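# Fold the held letter once, short edge to short edge

## Task

Take the letter held in the right gripper and fold it once across its middle so its two short edges meet. Leave it lying flat with nothing resting on or touching it. There must be no crease other than that one fold and no other sharp bend anywhere in the sheet.

## Robot and tools

Robot: two arms, left_arm and right_arm, each ending in a two-finger parallel gripper. At the start the right gripper is holding a sheet of paper (the letter). The fingers point along the gripper's own +z axis and close along its y axis. The reported gripper point lies between the finger pads, roughly 1 cm short of the tips.

Scene frame: the origin is at table-top height, halfway between the nominal bases of the two arms. +x runs out over the table, +z is up, and +y is toward left_arm's side. Arm names do not match image left or right. Positions are in metres and orientations are wxyz quaternions. A BASES line, if present, gives the calibrated base positions. Printed hand positions can be off, more so at long reach.

execute_actions(actions, cameras). actions is a list of actions, and each action is a table of up to 15 rows. A row is one control step of 1/30 s. If a table has fewer rows, its last row repeats until 15 steps have run. Every row has 14 numbers in [-1, 1], even when one arm stays still. The first 7 are left_arm: dx, dy, dz, rx, ry, rz, opening. The last 7 are the same for right_arm. The six pose numbers are offsets along the scene axes, measured from that arm's Hand target at the start of the action, not from the previous row. Rotation is about the Hand target's position, and rx, ry, rz form a single rotation vector. Scale: 1.0 means 0.6 m or 180 degrees. Because each new action starts from the current Hand target, sending the same offset again moves the arm further. opening is absolute: +1 is fully open (0.094 m) and -1 is closed. Sending 0 in all six pose numbers re-commands the current Hand target. Each arm always receives an opening command, so to keep a grip unchanged, resend its present value, since 0 means half open. An empty list just returns the state and images. cameras selects images: omitted, null or ["all"] gives all; [] gives none; an unknown name invalidates the call.

move(target, speed, blend, opening_speed, blocking, cameras). target is either one 14-number row as above or a list of up to 15 such rows that differ only in their pose offsets. Every row is an offset from the same starting Hand targets, not from the previous row. Each gripper follows a straight path and turns the shorter way. All paths finish together, take at least 0.5 s and are cut off at 10 s. speed is the top path speed in m/s, from 0.002 to 0.5, default 0.25; rotation is capped at twice that in rad/s. It can be one number or one per target. blend, in metres, rounds the corners at intermediate targets. opening_speed, 0.2 or more per second on the -1 to +1 scale, ramps the fingers; without it the opening is sent at once. With blocking=false the result comes after about 0.5 s while the motion continues; use wait or stop before sending anything else. Paths do not avoid obstacles or the other arm, and faster moves lag, stray and strike harder. The result adds a move: line giving the outcome (done, off_target, moving, held, fault) and any limits (paced means clipped, held means steps withheld). done means within 10 mm and 2 degrees, and it does not tell you whether the arm is touching something.

wait(seconds): 0 to 10 s; the arms keep their last commands and a running move carries on. stop(): brakes a running move and needs some room. zoom_image(camera, region): camera is cam_high, cam_left_wrist or cam_right_wrist; region is [x0, y0, x1, y1] in pixels from the top-left, at most 504 by 504, taken from that camera's latest image. finished_scene(scene, check): scene is the current scene number; check describes, for each condition, what the images and readings show and what they cannot show. The first call only records the check so you can still fix things. A second call ends the scene for good.

Cameras: cam_high (672x504, pinhole) and the fisheye wrist cameras cam_left_wrist and cam_right_wrist (both 672x504).

Result lines: Hand target is the commanded pose after clipping, and the next offsets are counted from it. end_effector_position and end_effector_quat_wxyz give the measured gripper pose. Joint positions run waist, shoulder, elbow, wrist pitch, wrist yaw, wrist roll, then gripper opening in metres. grip_measured is the finger opening on the command scale; with nothing held it reads up to about 1.6 mm wide. grip_effort_nm is motor effort, negative for closing; it is not pad force. Joint torques include the arm's own weight, and the first three wrap at ±28 N m. Tool commands gives the current opening commands. pose unreachable means a command was withheld, usually by the clearance check. MOTOR HOT appears at 75 °C, and OVER-TEMPERATURE FAULT at 90 °C folds that arm away for the rest of the scene.

Control notes: on each step the controller limits the command to within 100 mm and 20 degrees of the measured pose. Friction and weight can leave a gripper short, low or tilted, and small moves may drift sideways, so check position and tilt after every motion. An arm blocked by an object keeps pushing until you command its target back past the gripper.

Avoid: dropping the letter or anything else, leaving anything off the table, fast impacts, hard presses, arm-on-arm contact (which can end the scene), long stretched-out holds or pushing at unreachable poses (both heat the motors), and crushing the paper with a full squeeze when a lighter grip is enough.

Each tool is called as name(argument=value, ...) on one line, values as JSON.

## Session

execute_actions(actions=[])

Scene clock: 0.00 s.
left_arm: end_effector_position=(+0.4191, +0.2959, +0.4021) grip_measured=+1.000 grip_effort_nm=n/a end_effector_quat_wxyz=(+0.707, +0.012, +0.707, -0.012) | right_arm: end_effector_position=(+0.2205, -0.1639, +0.0506) grip_measured=-0.986 grip_effort_nm=n/a end_effector_quat_wxyz=(+0.042, +0.155, +0.795, +0.585)
Joint positions: left_arm=[0 1.047 1.047 0 0 0 0.094] | right_arm=[-0.146 1.576 0.407 -0.129 -1.24 0.409 0.001]
Joint velocities: left_arm=[-0.022 0.002 -0.007 0.007 -0.007 0.125 0] | right_arm=[-0.002 -0.017 0.002 0.037 -0.007 -0.022 0.001]
Joint torques (N m): no reading
Heat: left arm: 47 °C; right arm: 42 °C.
Hand target: left_arm +0.4179, +0.2960, +0.4060; +0.710, +0.012, +0.704, -0.012 | right_arm +0.2235, -0.1644, +0.0534; +0.049, +0.149, +0.795, +0.585
Tool commands: left_gripper/opening=+1.0 right_gripper/opening=-1.0

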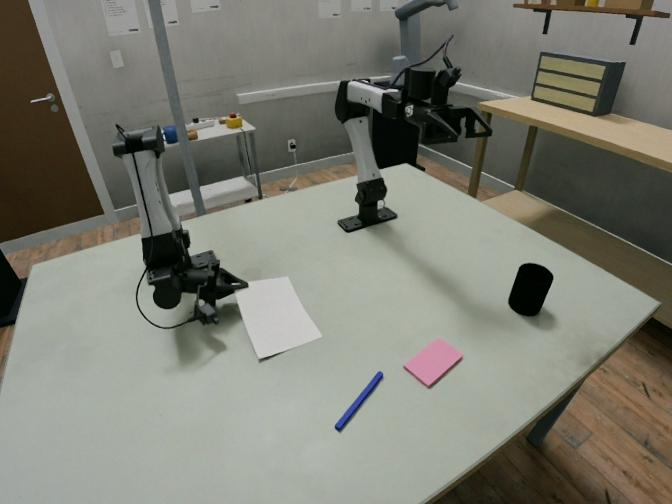

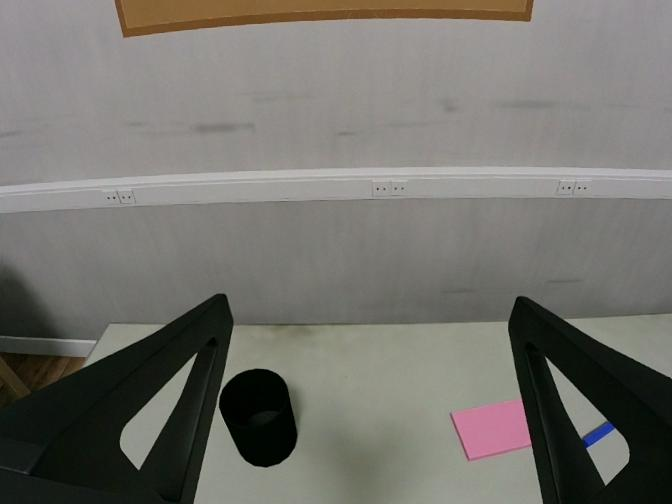

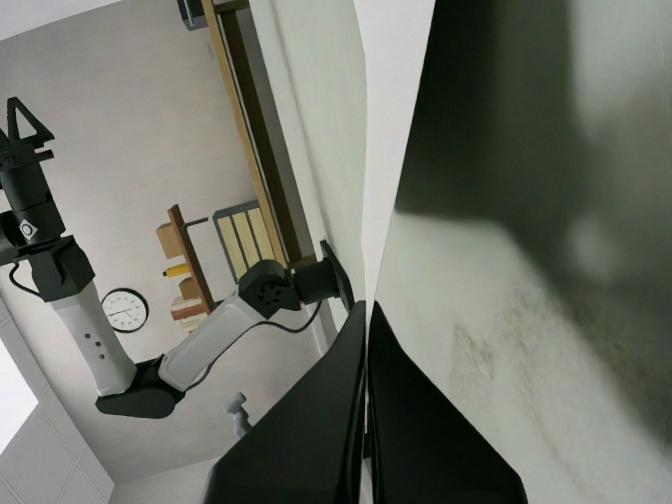

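zoom_image(camera="cam_high", region=[120, 220, 360, 400])

zoom_image(camera="cam_right_wrist", region=[200, 0, 672, 354])

Scaled by 2.100.

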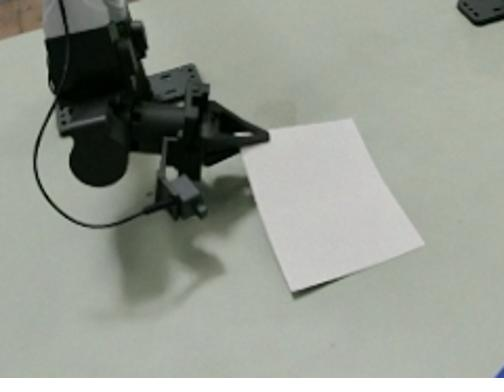

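Scaled by 1.068 from the camera's 672x504 image, which has a finer 960x720 frame.

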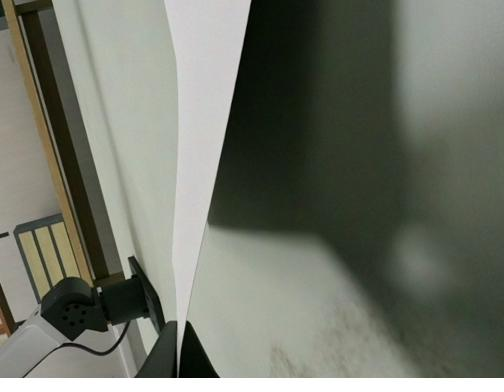

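move(target=[-0.13, -0.493, -0.2, 0, 0.5, 0, 1, 0, 0, 0, 0, 0, 0, -1])

Scene clock: 6.03 s.
left_arm: end_effector_position=(+0.3364, +0.0015, +0.2935) grip_measured=+1.000 grip_effort_nm=-0.017 end_effector_quat_wxyz=(+0.153, +0.012, +0.974, -0.165) | right_arm: end_effector_position=(+0.2205, -0.1639, +0.0506) grip_measured=-0.986 grip_effort_nm=-0.740 end_effector_quat_wxyz=(+0.042, +0.155, +0.795, +0.585)
Joint positions: left_arm=[-0.763 1.967 2.4 -1.55 0.017 -0.777 0.094] | right_arm=[-0.146 1.576 0.407 -0.129 -1.24 0.409 0.001]
Joint velocities: left_arm=[-0.002 -0.007 0.002 0.007 -0.037 0.007 0] | right_arm=[-0.002 -0.012 -0.002 -0.022 0.022 -0.022 0]
Joint torques (N m): left_arm=[0.46 -7.53 8.39 1.14 -0.01 -0.14] | right_arm=[-0.53 -4.41 6.01 0.98 -0.47 -0.15]
Heat: left arm: 48 °C; right arm: 42 °C.
Hand target: left_arm +0.3403, +0.0008, +0.2912; +0.030, +0.005, +0.999, -0.045 | right_arm +0.2235, -0.1644, +0.0534; +0.049, +0.149, +0.795, +0.585
Off the commanded pose: left_arm 0.008 m, 24 deg; orientation clipped | right_arm 0.004 m, 1 deg.
joint sent to its limit (left arm) — joint 4 (wrist pitch), lower limit. The joint targets are off in position and orientation.
move: off_target (left_arm); limits=paced

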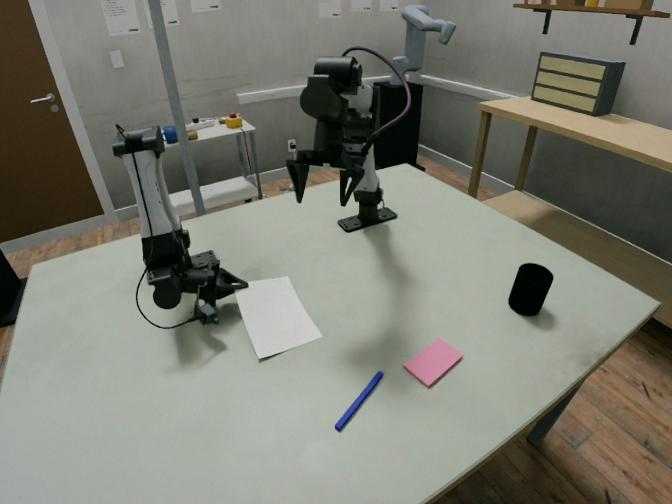

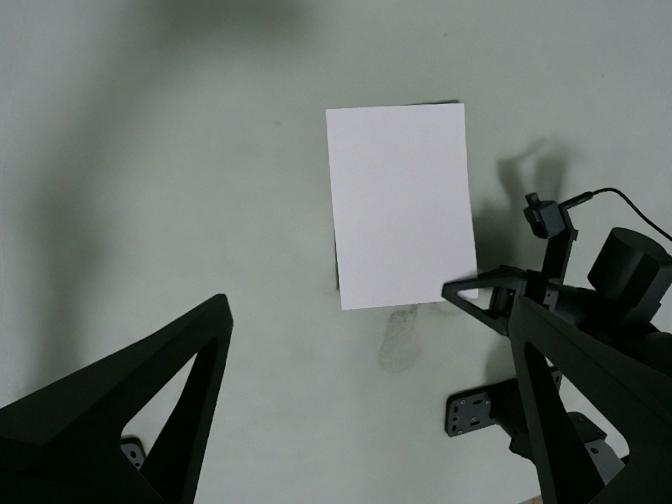

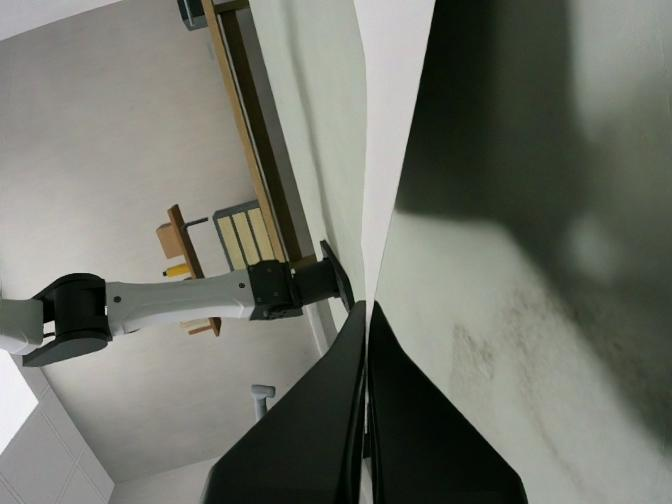

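move(target=[0, 0, 0, 0, 0, 0, 1, 0, 0, 0.12, 0.088, -0.0585, 0, -1], speed=0.12)

Scene clock: 11.83 s.
left_arm: end_effector_position=(+0.3363, +0.0014, +0.2935) grip_measured=+1.000 grip_effort_nm=-0.022 end_effector_quat_wxyz=(+0.152, +0.011, +0.974, -0.166) | right_arm: end_effector_position=(+0.2242, -0.1634, +0.1224) grip_measured=-0.986 grip_effort_nm=-0.740 end_effector_quat_wxyz=(+0.076, +0.094, +0.713, +0.690)
Joint positions: left_arm=[-0.762 1.967 2.4 -1.55 0.019 -0.778 0.094] | right_arm=[-0.185 1.442 0.341 0.251 -1.524 0.741 0.001]
Joint velocities: left_arm=[-0.002 -0.007 -0.007 -0.022 -0.022 -0.007 0] | right_arm=[-0.022 0.002 0.002 0.022 -0.051 -0.007 0.001]
Joint torques (N m): left_arm=[0.43 -7.61 8.38 1.12 -0.01 -0.12] | right_arm=[-1.05 -4.71 4.71 1.7 -0.44 -0.09]
Heat: left arm: 48 °C; right arm: 43 °C.
Hand target: left_arm +0.3403, +0.0008, +0.2912; +0.030, +0.006, +0.999, -0.045 | right_arm +0.2226, -0.1640, +0.1252; +0.098, +0.099, +0.700, +0.701
Off the commanded pose: left_arm 0.005 m, 20 deg | right_arm 0.003 m, 3 deg.
joint sent to its limit (left arm) — joint 4 (wrist pitch), lower limit. The joint targets are off in orientation, not in position.
move: off_target (left_arm, right_arm)

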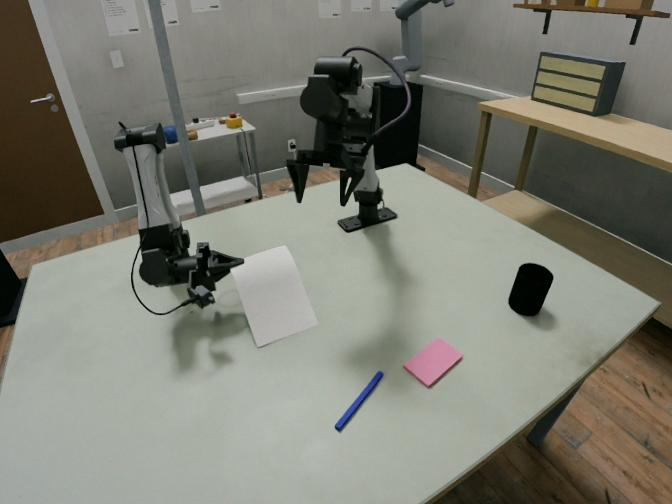

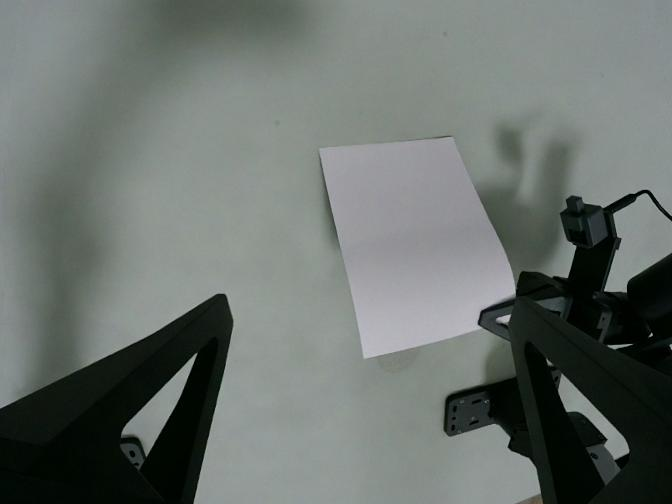

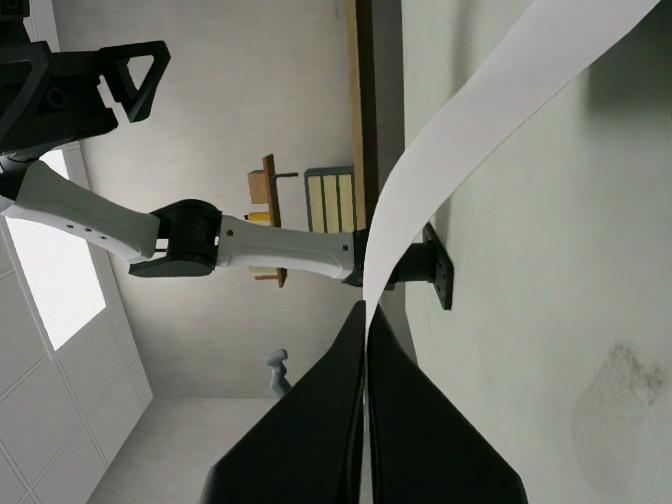

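move(target=[[-0.1, 0.25, -0.018, 0.017, -0.726, -0.664, 1, 0, 0, 0, 0, 0, 0, -1], [-0.192, 0.15, -0.277, 0.017, -0.726, -0.664, 1, 0, 0, 0, 0, 0, 0, -1]], speed=[0.45, 0.2])

Scene clock: 19.53 s.
left_arm: end_effector_position=(+0.2224, +0.0907, +0.1293) grip_measured=+1.000 grip_effort_nm=-0.027 end_effector_quat_wxyz=(+0.706, +0.708, -0.005, +0.012) | right_arm: end_effector_position=(+0.2225, -0.1632, +0.1277) grip_measured=-0.986 grip_effort_nm=-0.745 end_effector_quat_wxyz=(+0.094, +0.093, +0.707, +0.695)
Joint positions: left_arm=[-0.217 1.699 0.122 1.571 1.309 1.6 0.094] | right_arm=[-0.185 1.539 0.183 1.075 -1.514 1.288 0.001]
Joint velocities: left_arm=[0.002 -0.002 0.007 0.007 -0.037 0.022 0] | right_arm=[-0.002 0.002 -0.007 -0.007 -0.022 0.007 0]
Joint torques (N m): left_arm=[-0.77 -2.93 2.63 1.64 -0.06 -0.23] | right_arm=[-0.79 -2.63 3.85 1.92 -0.11 -0.07]
Heat: left arm: 48 °C; right arm: 43 °C.
Hand target: left_arm +0.2201, +0.0900, +0.1256; +0.707, +0.707, +0.002, +0.004 | right_arm +0.2221, -0.1639, +0.1255; +0.098, +0.099, +0.700, +0.700
Off the commanded pose: left_arm 0.005 m, 1 deg | right_arm 0.003 m, 1 deg.
joint sent to its limit (left arm) — joint 4 (wrist pitch), upper limit. The joint targets are off in position, not in orientation.
move: done

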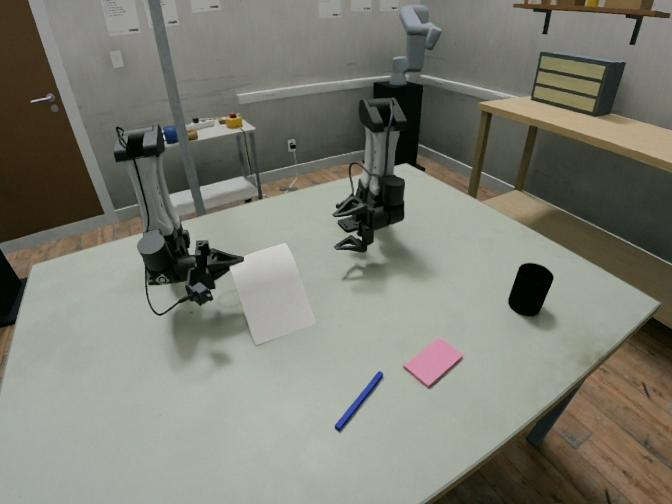

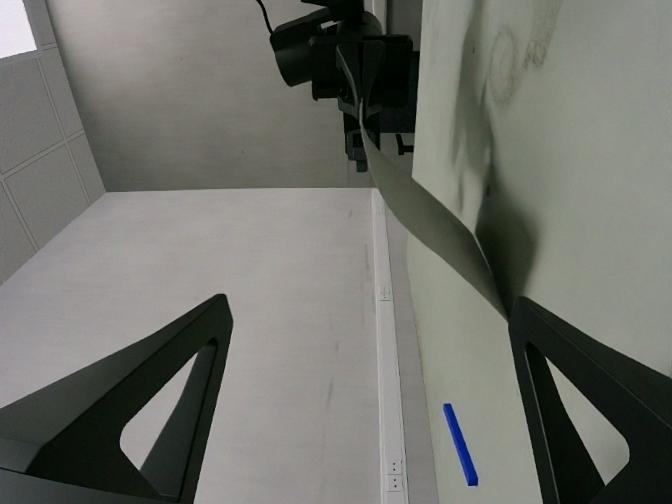

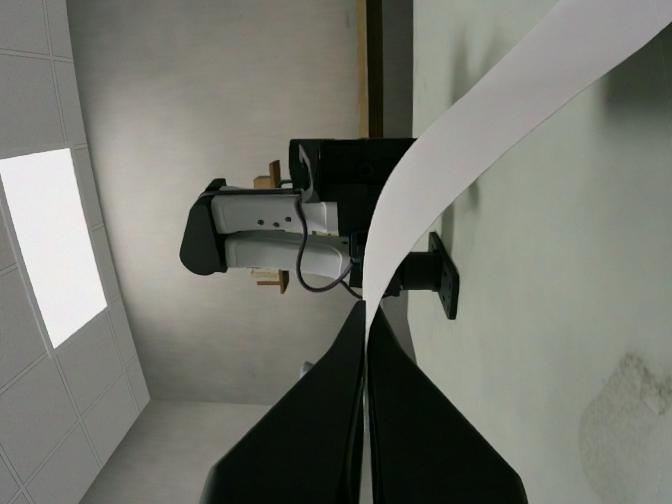

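zoom_image(camera="cam_left_wrist", region=[240, 0, 560, 330])

zoom_image(camera="cam_high", region=[180, 160, 430, 360])

Scaled by 1.527 from the camera's 672x504 image, which has a finer 960x720 frame.

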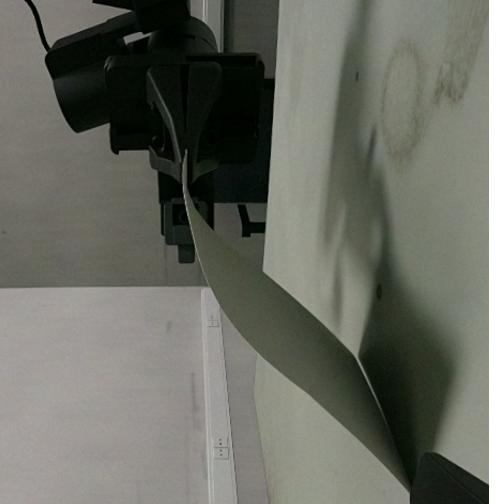

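Scaled by 2.016.

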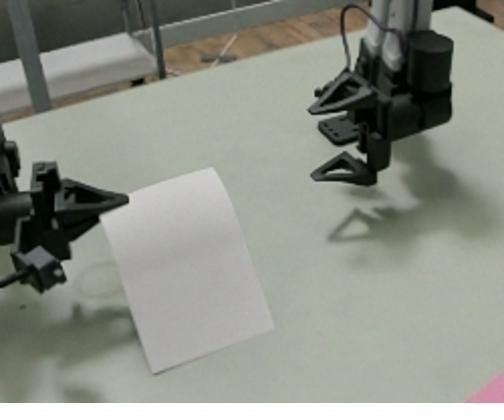

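zoom_image(camera="cam_left_wrist", region=[310, 20, 430, 200])

zoom_image(camera="cam_high", region=[200, 220, 320, 310])

zoom_image(camera="cam_right_wrist", region=[280, 100, 500, 380])

Scaled by 2.800 from the camera's 672x504 image, which has a finer 960x720 frame.

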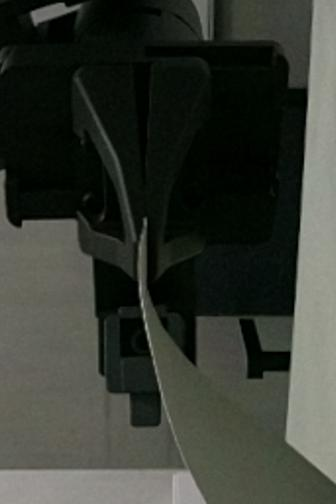

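Scaled by 4.200.

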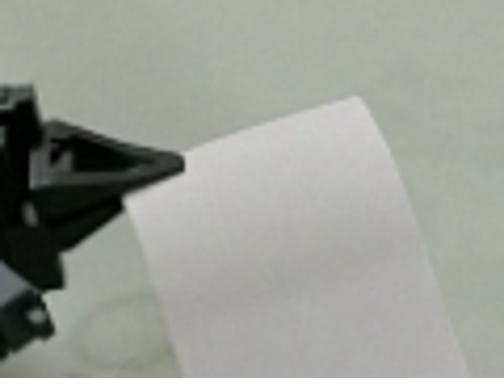

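Scaled by 1.800 from the camera's 672x504 image, which has a finer 960x720 frame.

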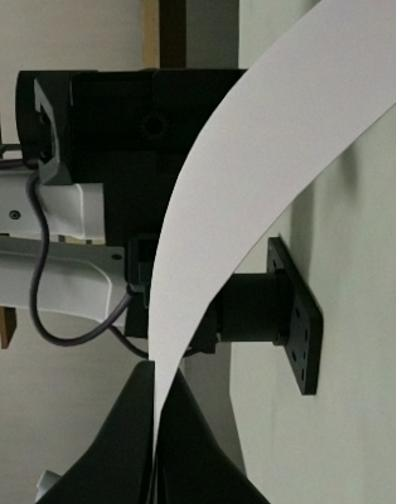

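move(target=[0.003, -0.305, 0, 0, 0, 0, 1, 0, 0, 0, 0, 0, 0, -1], speed=0.15)

Scene clock: 22.63 s.
left_arm: end_effector_position=(+0.2202, -0.0863, +0.1327) grip_measured=+1.000 grip_effort_nm=-0.022 end_effector_quat_wxyz=(+0.713, +0.701, -0.003, +0.008) | right_arm: end_effector_position=(+0.2225, -0.1632, +0.1275) grip_measured=-0.986 grip_effort_nm=-0.745 end_effector_quat_wxyz=(+0.095, +0.094, +0.705, +0.697)
Joint positions: left_arm=[-0.862 1.933 0.523 1.431 0.667 1.574 0.094] | right_arm=[-0.185 1.589 0.168 1.223 -1.513 1.369 0.001]
Joint velocities: left_arm=[0.007 -0.007 -0.017 0.007 -0.022 -0.022 0] | right_arm=[-0.007 -0.007 -0.017 -0.022 0.007 -0.022 -0.001]
Joint torques (N m): left_arm=[-0.55 -5.78 6.35 1.85 -0.09 -0.23] | right_arm=[-0.73 -2.54 3.44 1.95 -0.05 -0.13]
Heat: left arm: 48 °C; right arm: 43 °C.
Hand target: left_arm +0.2226, -0.0909, +0.1271; +0.709, +0.705, +0.003, +0.003 | right_arm +0.2220, -0.1639, +0.1256; +0.098, +0.099, +0.700, +0.700
Off the commanded pose: left_arm 0.010 m, 1 deg | right_arm 0.002 m, 1 deg.
move: done

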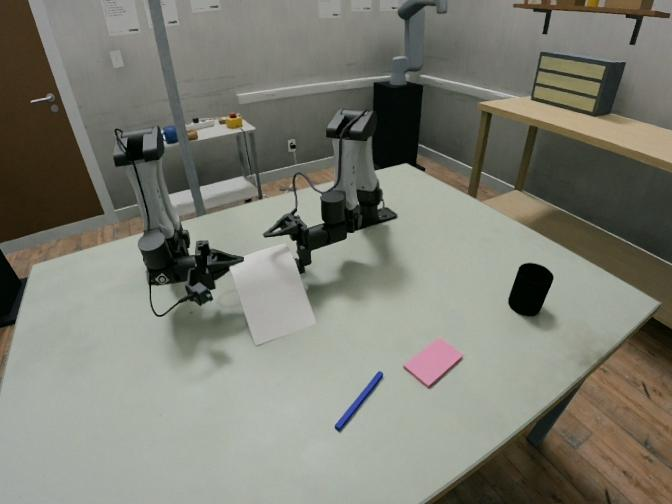

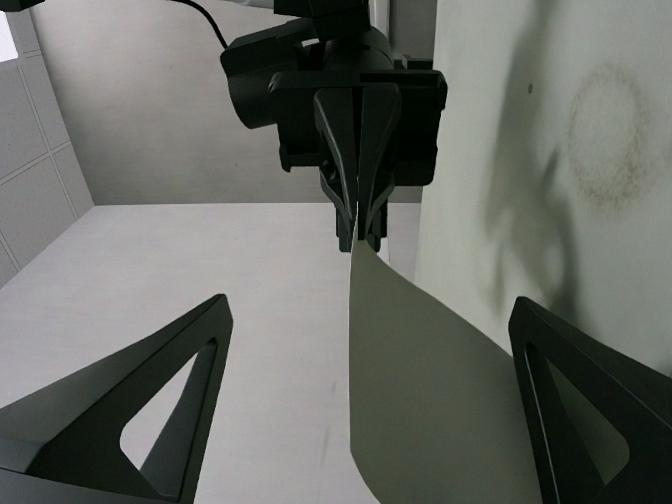

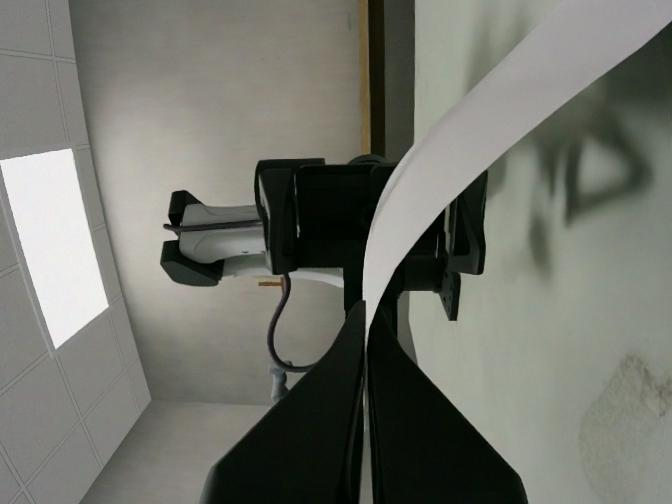

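move(target=[0.005, -0.042, 0.006, 0, 0, 0, 1, 0, 0, 0, 0, 0, 0, -1], speed=0.1)

move(target=[0, 0, 0, 0, 0, 0, -0.85, 0, 0, 0, 0, 0, 0, -1], opening_speed=1.5)

Scene clock: 24.37 s.
left_arm: end_effector_position=(+0.2243, -0.1105, +0.1362) grip_measured=+1.000 grip_effort_nm=-0.027 end_effector_quat_wxyz=(+0.713, +0.701, -0.001, +0.009) | right_arm: end_effector_position=(+0.2242, -0.1637, +0.1285) grip_measured=-0.986 grip_effort_nm=-0.745 end_effector_quat_wxyz=(+0.098, +0.092, +0.704, +0.697)
Joint positions: left_arm=[-0.902 1.962 0.614 1.368 0.624 1.573 0.094] | right_arm=[-0.185 1.614 0.168 1.29 -1.511 1.406 0.001]
Joint velocities: left_arm=[-0.007 -0.002 -0.002 0.007 0.037 0.022 0] | right_arm=[-0.007 -0.017 -0.007 -0.051 0.007 -0.007 0]
Joint torques (N m): left_arm=[-0.73 -6.26 6.91 1.88 -0.06 -0.24] | right_arm=[-0.83 -2.69 2.78 1.86 0 -0.15]
Heat: left arm: 48 °C; right arm: 43 °C.
Hand target: left_arm +0.2256, -0.1161, +0.1306; +0.709, +0.705, +0.003, +0.003 | right_arm +0.2220, -0.1639, +0.1257; +0.098, +0.099, +0.700, +0.700
Off the commanded pose: left_arm 0.008 m, 1 deg | right_arm 0.004 m, 1 deg.
move: done

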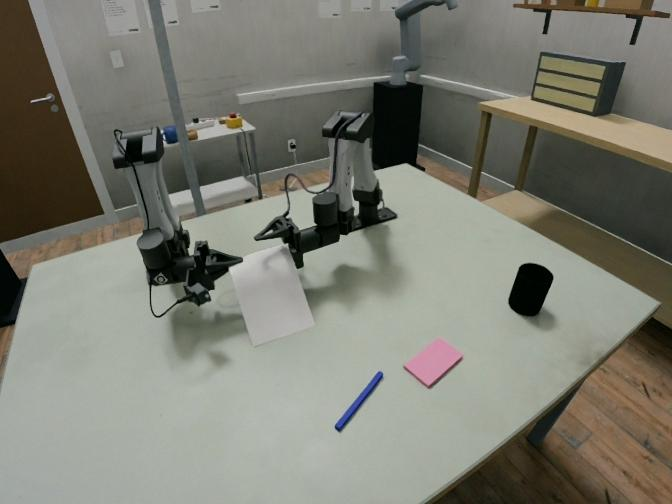

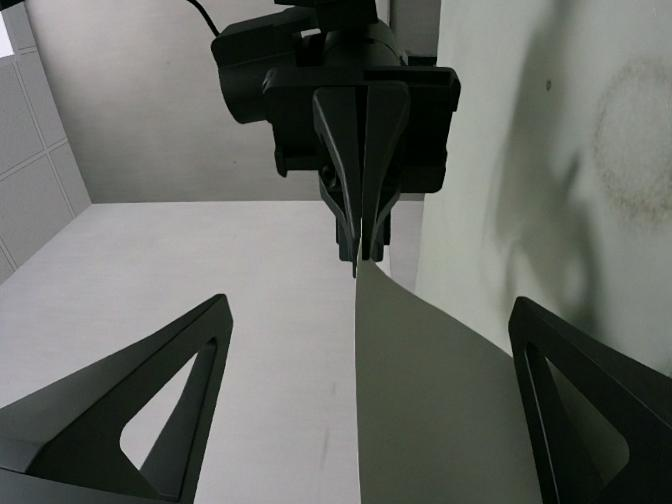

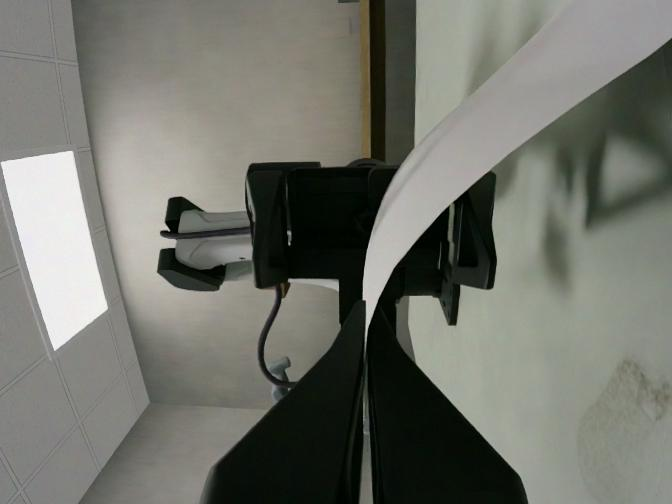

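Scene clock: 26.23 s.
left_arm: end_effector_position=(+0.2246, -0.1105, +0.1360) grip_measured=-0.849 grip_effort_nm=-0.095 end_effector_quat_wxyz=(+0.713, +0.701, +0.000, +0.009) | right_arm: end_effector_position=(+0.2229, -0.1635, +0.1273) grip_measured=-0.986 grip_effort_nm=-0.730 end_effector_quat_wxyz=(+0.096, +0.095, +0.703, +0.698)
Joint positions: left_arm=[-0.902 1.962 0.614 1.367 0.622 1.572 0.007] | right_arm=[-0.185 1.65 0.155 1.38 -1.51 1.454 0.001]
Joint velocities: left_arm=[-0.012 -0.002 -0.022 -0.037 -0.022 -0.007 -0.001] | right_arm=[0.002 0.002 -0.002 -0.081 -0.007 0.007 0.001]
Joint torques (N m): left_arm=[-0.77 -6.28 6.98 1.9 -0.06 -0.22] | right_arm=[-0.73 -2.8 3.18 1.93 -0.02 -0.13]
Heat: left arm: 48 °C; right arm: 43 °C.
Hand target: left_arm +0.2256, -0.1161, +0.1306; +0.709, +0.705, +0.003, +0.003 | right_arm +0.2220, -0.1639, +0.1258; +0.098, +0.099, +0.700, +0.700
Off the commanded pose: left_arm 0.008 m, 1 deg | right_arm 0.002 m, 1 deg.
move: done

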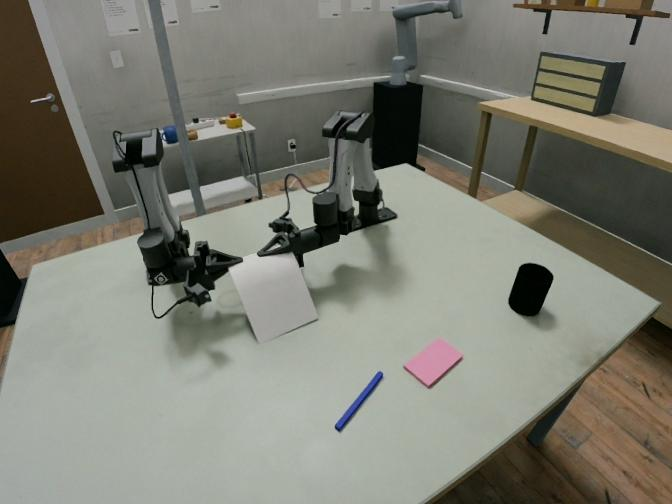

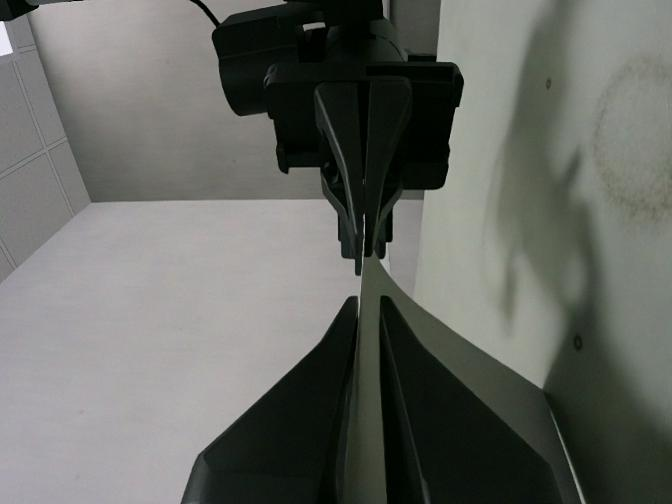

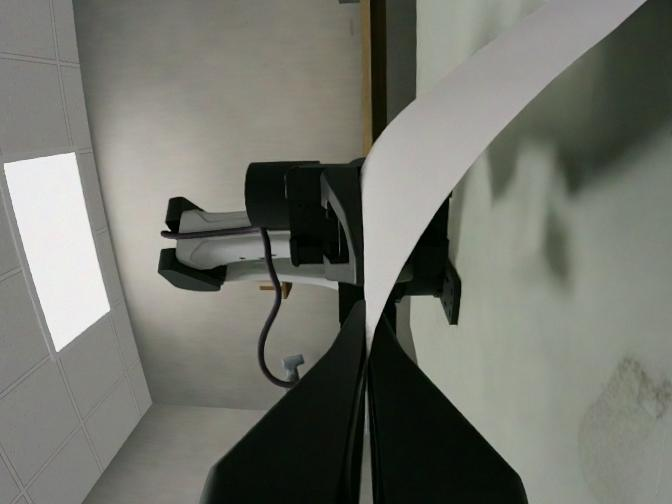

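move(target=[0, 0, 0.003, 0, 0, 0, -1, 0, 0, 0, 0, 0, 0, -1], opening_speed=0.5)

zoom_image(camera="cam_left_wrist", region=[180, 150, 600, 504])

Scene clock: 27.40 s.
left_arm: end_effector_position=(+0.2247, -0.1105, +0.1348) grip_measured=-0.996 grip_effort_nm=-0.252 end_effector_quat_wxyz=(+0.711, +0.703, +0.001, +0.008) | right_arm: end_effector_position=(+0.2232, -0.1635, +0.1273) grip_measured=-0.986 grip_effort_nm=-0.735 end_effector_quat_wxyz=(+0.096, +0.095, +0.703, +0.698)
Joint positions: left_arm=[-0.902 1.962 0.614 1.362 0.622 1.572 0] | right_arm=[-0.185 1.658 0.155 1.4 -1.51 1.464 0.001]
Joint velocities: left_arm=[-0.027 -0.012 0.007 -0.081 -0.022 -0.007 0] | right_arm=[0.007 -0.017 0.012 0.037 -0.022 0.022 0]
Joint torques (N m): left_arm=[-0.75 -6.86 7.02 1.88 -0.05 -0.22] | right_arm=[-0.62 -2.92 2.88 1.91 0 -0.11]
Heat: left arm: 48 °C; right arm: 42 °C.
Hand target: left_arm +0.2257, -0.1161, +0.1323; +0.709, +0.705, +0.003, +0.003 | right_arm +0.2219, -0.1639, +0.1257; +0.098, +0.099, +0.700, +0.700
Off the commanded pose: left_arm 0.006 m, 1 deg | right_arm 0.002 m, 1 deg.
move: done

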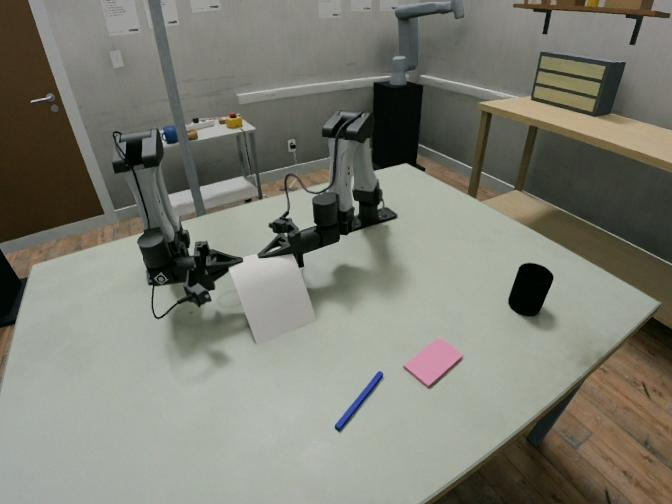

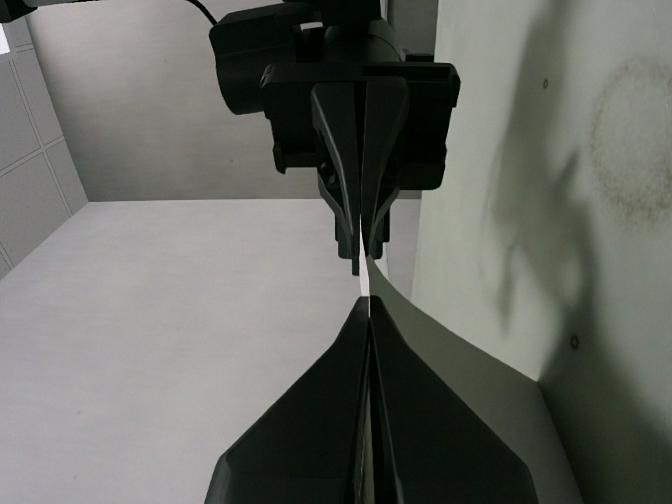

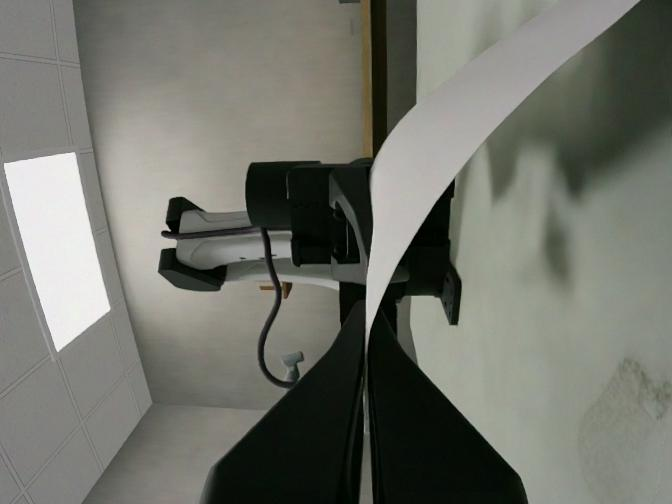

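Scaled by 1.200 from the camera's 672x504 image, which has a finer 960x720 frame.

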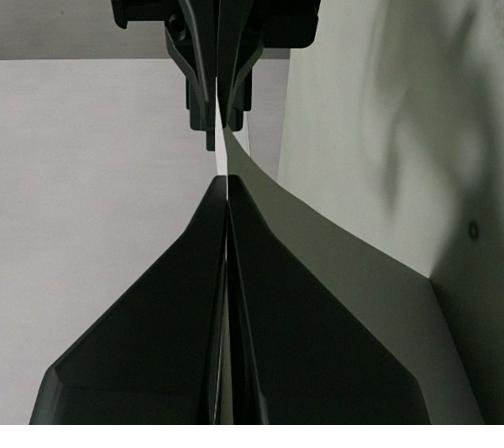

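move(target=[0, 0, 0, 0, 0, 0, -1, 0, 0, 0, 0, 0, 0, -0.5], cameras=["cam_high"])

move(target=[[0, 0, 0, 0, 0, 0, -1, -0.05, -0.19, 0, 0, 0, 0, -0.5], [0, 0, 0, 0, 0, 0, -1, 0.147, -0.1, 0.24, -0.499, -0.039, -0.039, -0.5]], speed=[0.15, 0.4])

Scene clock: 28.87 s.
left_arm: end_effector_position=(+0.2247, -0.1105, +0.1342) grip_measured=-0.996 grip_effort_nm=-0.247 end_effector_quat_wxyz=(+0.710, +0.704, +0.002, +0.007) | right_arm: end_effector_position=(+0.2234, -0.1636, +0.1277) grip_measured=-0.501 grip_effort_nm=0.081 end_effector_quat_wxyz=(+0.097, +0.094, +0.703, +0.698)
Joint positions: left_arm=[-0.902 1.962 0.614 1.359 0.622 1.572 0] | right_arm=[-0.185 1.664 0.155 1.416 -1.51 1.472 0.023]
Joint velocities: left_arm=[0.017 -0.002 -0.012 -0.066 -0.095 -0.007 0] | right_arm=[-0.002 0.002 -0.002 -0.066 -0.022 -0.022 0]
Joint torques (N m): left_arm=[-0.83 -6.9 7.08 1.89 -0.05 -0.23] | right_arm=[-0.54 -2.99 2.62 1.83 -0.03 -0.05]
Heat: left arm: 48 °C; right arm: 42 °C.
Hand target: left_arm +0.2256, -0.1161, +0.1323; +0.709, +0.705, +0.003, +0.003 | right_arm +0.2219, -0.1639, +0.1257; +0.098, +0.099, +0.700, +0.700
Off the commanded pose: left_arm 0.006 m, 1 deg | right_arm 0.002 m, 1 deg.
move: done
Images, in order (width x height): cam_high 672x504.

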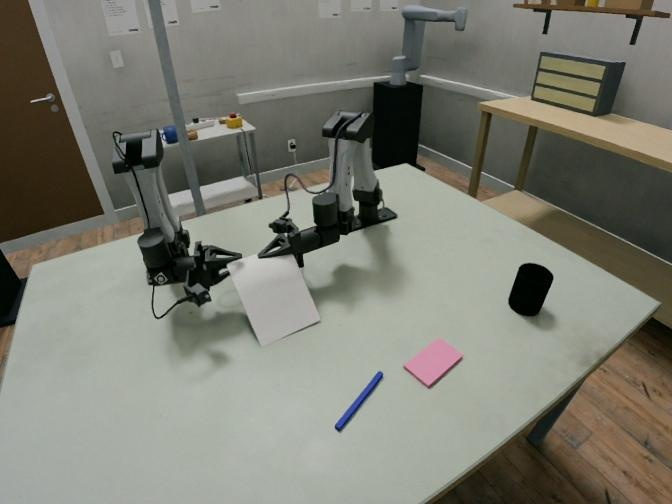

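Scene clock: 32.27 s.
left_arm: end_effector_position=(+0.2247, -0.1105, +0.1342) grip_measured=-0.996 grip_effort_nm=-0.247 end_effector_quat_wxyz=(+0.710, +0.704, +0.002, +0.007) | right_arm: end_effector_position=(+0.3055, -0.2246, +0.2640) grip_measured=-0.501 grip_effort_nm=0.076 end_effector_quat_wxyz=(+0.323, -0.081, +0.703, +0.629)
Joint positions: left_arm=[-0.902 1.962 0.614 1.359 0.622 1.572 0] | right_arm=[-0.335 1.512 0.647 1.354 -1.572 1.469 0.023]
Joint velocities: left_arm=[-0.002 0.017 -0.012 -0.037 0.007 0.022 0] | right_arm=[-0.012 -0.012 -0.007 -0.051 -0.007 0.022 -0.001]
Joint torques (N m): left_arm=[-0.77 -6.86 7.02 1.89 -0.06 -0.21] | right_arm=[0.14 -3.64 9.83 1.3 0.2 -0.13]
Heat: left arm: 48 °C; right arm: 42 °C.
Hand target: left_arm +0.2256, -0.1161, +0.1324; +0.709, +0.705, +0.003, +0.003 | right_arm +0.3094, -0.2239, +0.2694; +0.311, -0.063, +0.810, +0.493
Off the commanded pose: left_arm 0.006 m, 1 deg | right_arm 0.007 m, 82 deg; orientation clipped.
joint sent to its limit (right arm) — joint 5 (wrist yaw), lower limit. The joint targets are off in orientation, not in position.
move: off_target (right_arm); limits=paced

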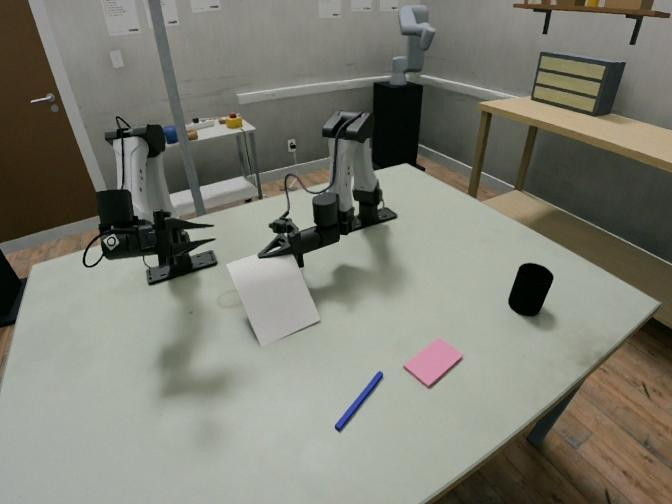

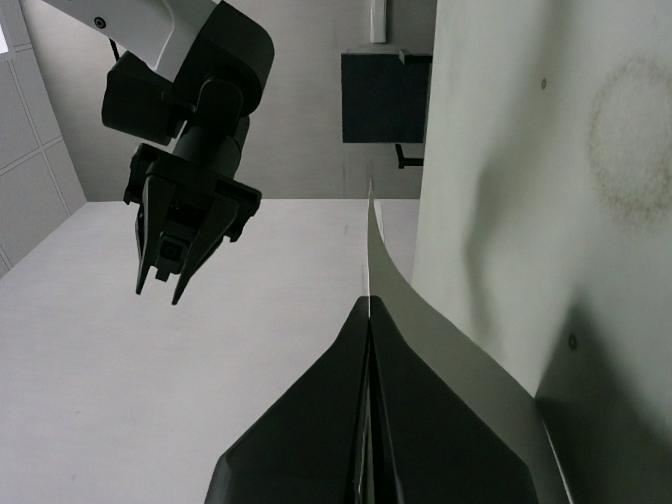

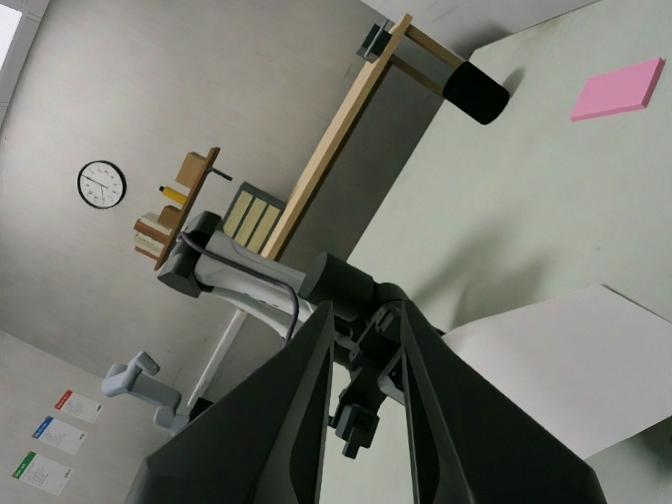

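move(target=[[0.015, 0, -0.012, 0, 0.33, 0, -1, 0, 0, 0, 0, 0, 0, -0.5], [0.04, 0, -0.045, 0, 0.55, 0, -1, 0, 0, 0, 0, 0, 0, -0.5]], speed=0.3, blend=0.02)

Scene clock: 37.20 s.
left_arm: end_effector_position=(+0.2449, -0.1142, +0.1087) grip_measured=-0.996 grip_effort_nm=-0.247 end_effector_quat_wxyz=(+0.459, +0.463, +0.540, -0.532) | right_arm: end_effector_position=(+0.3055, -0.2246, +0.2640) grip_measured=-0.501 grip_effort_nm=0.071 end_effector_quat_wxyz=(+0.324, -0.082, +0.702, +0.628)
Joint positions: left_arm=[-0.854 2.084 0.681 1.387 0.679 -0.14 0] | right_arm=[-0.335 1.512 0.647 1.354 -1.572 1.466 0.023]
Joint velocities: left_arm=[0.017 -0.002 0.007 0.007 0.007 0.051 0] | right_arm=[-0.007 -0.002 -0.017 -0.022 -0.022 -0.022 0.001]
Joint torques (N m): left_arm=[0.29 -6.9 6.52 2.13 0.04 -0.15] | right_arm=[0.32 -3.89 9.83 1.27 0.25 -0.19]
Heat: left arm: 49 °C; right arm: 43 °C.
Hand target: left_arm +0.2495, -0.1164, +0.1055; +0.458, +0.461, +0.541, -0.534 | right_arm +0.3094, -0.2239, +0.2694; +0.311, -0.063, +0.810, +0.493
Off the commanded pose: left_arm 0.006 m, 0 deg | right_arm 0.007 m, 20 deg.
joint sent to its limit (right arm) — joint 5 (wrist yaw), lower limit. The joint targets are off in orientation, not in position.
move: off_target (right_arm)

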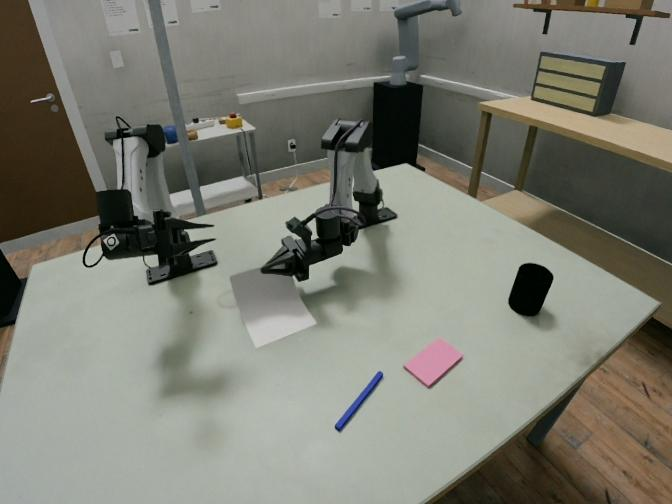

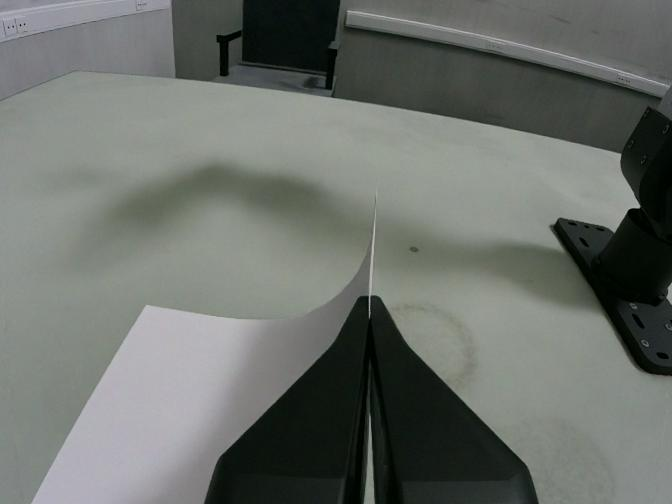

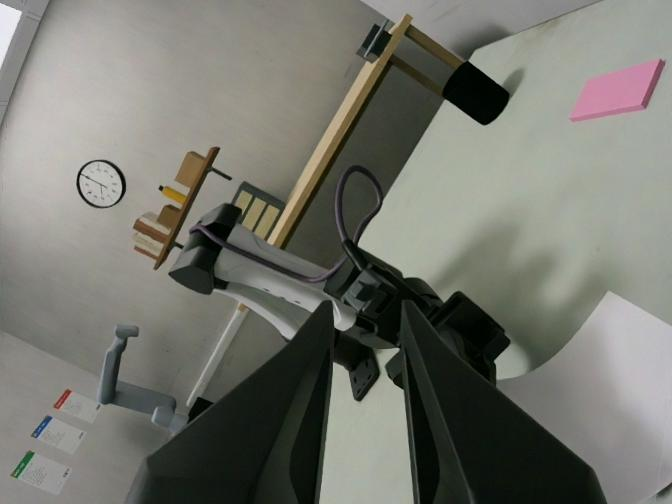

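move(target=[[0.025, 0, -0.017, 0, 0.12, 0, -1, -0.1, 0, 0.017, -0.208, -0.242, -0.269, -0.8], [0.057, 0, -0.043, 0, 0.25, 0, -1, -0.016, 0.033, 0, -0.313, 0.086, -0.112, -1]], speed=0.3)

every target must give the same right_gripper/opening; nothing of the call was run
Scene clock: 39.00 s.
left_arm: end_effector_position=(+0.2449, -0.1142, +0.1088) grip_measured=-0.996 grip_effort_nm=-0.247 end_effector_quat_wxyz=(+0.459, +0.463, +0.540, -0.532) | right_arm: end_effector_position=(+0.3055, -0.2246, +0.2640) grip_measured=-0.501 grip_effort_nm=0.081 end_effector_quat_wxyz=(+0.324, -0.082, +0.702, +0.628)
Joint positions: left_arm=[-0.854 2.084 0.681 1.387 0.679 -0.14 0] | right_arm=[-0.335 1.512 0.647 1.354 -1.572 1.466 0.023]
Joint velocities: left_arm=[-0.012 0.002 -0.007 -0.022 0.007 0.066 -0.001] | right_arm=[-0.012 0.002 0.002 0.007 0.037 -0.007 0]
Joint torques (N m): left_arm=[0.29 -6.94 6.49 2.16 0.03 -0.14] | right_arm=[0.14 -3.82 9.92 1.29 0.24 -0.19]
Heat: left arm: 49 °C; right arm: 43 °C.
Hand target: left_arm +0.2495, -0.1164, +0.1055; +0.458, +0.460, +0.541, -0.534 | right_arm +0.3094, -0.2239, +0.2694; +0.311, -0.063, +0.810, +0.493
Tool commands: left_gripper/opening=-1.0 right_gripper/opening=-0.5
Off the commanded pose: left_arm 0.006 m, 0 deg | right_arm 0.007 m, 20 deg.

move(target=[[0.025, 0, -0.017, 0, 0.12, 0, -1, -0.1, 0, 0.017, -0.208, -0.242, -0.269, -1], [0.057, 0, -0.043, 0, 0.25, 0, -1, -0.016, 0.033, 0, -0.313, 0.086, -0.112, -1]], speed=0.3)

Scene clock: 44.47 s.
left_arm: end_effector_position=(+0.2790, -0.1156, +0.0850) grip_measured=-0.996 grip_effort_nm=-0.237 end_effector_quat_wxyz=(+0.219, +0.225, +0.674, -0.669) | right_arm: end_effector_position=(+0.2988, -0.2024, +0.2616) grip_measured=-0.987 grip_effort_nm=-0.691 end_effector_quat_wxyz=(+0.214, +0.001, +0.977, -0.007)
Joint positions: left_arm=[-0.778 2.229 0.794 1.422 0.764 -0.922 0] | right_arm=[0.381 1.489 1.697 -1.376 0.158 0.324 0.001]
Joint velocities: left_arm=[-0.017 -0.002 0.022 -0.051 0.007 -0.007 0.001] | right_arm=[-0.022 -0.007 -0.012 -0.007 -0.125 -0.007 0]
Joint torques (N m): left_arm=[0.29 -7.72 6.26 2.14 0.04 -0.1] | right_arm=[-1.11 -3.95 10.54 1.21 0.02 -0.05]
Heat: left arm: 49 °C; right arm: 42 °C.
Hand target: left_arm +0.2833, -0.1168, +0.0797; +0.216, +0.221, +0.675, -0.669 | right_arm +0.3026, -0.2024, +0.2688; +0.221, +0.005, +0.975, -0.002
Off the commanded pose: left_arm 0.007 m, 1 deg | right_arm 0.008 m, 1 deg.
move: done

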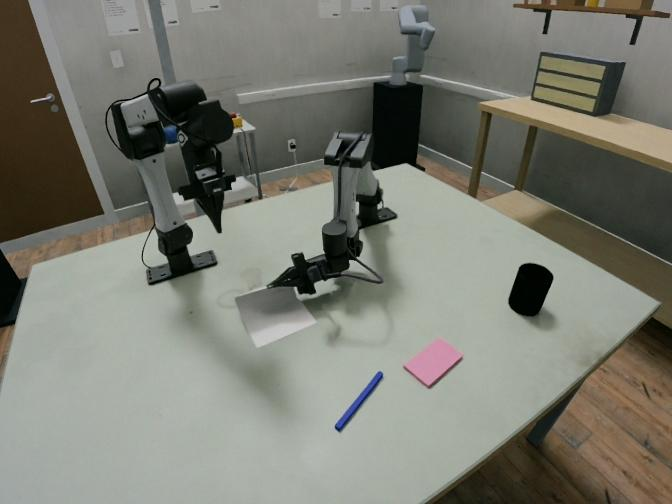

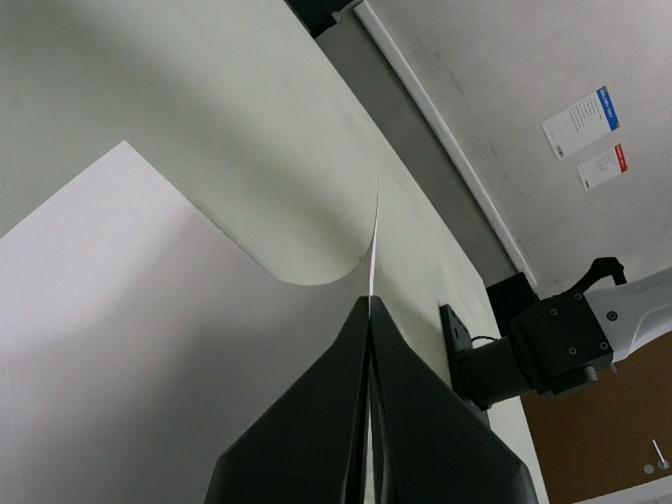

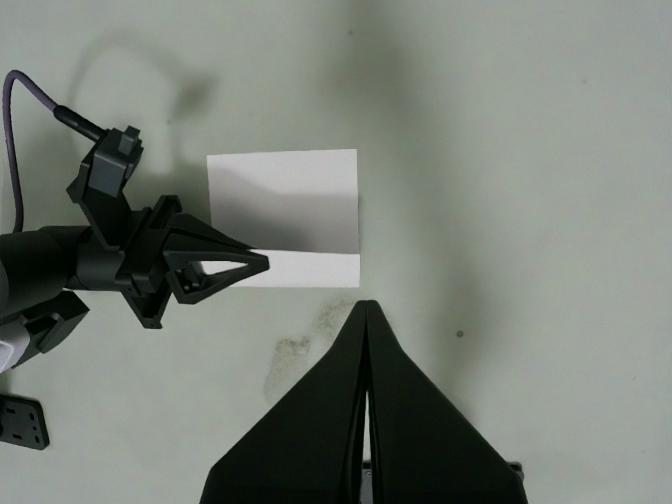

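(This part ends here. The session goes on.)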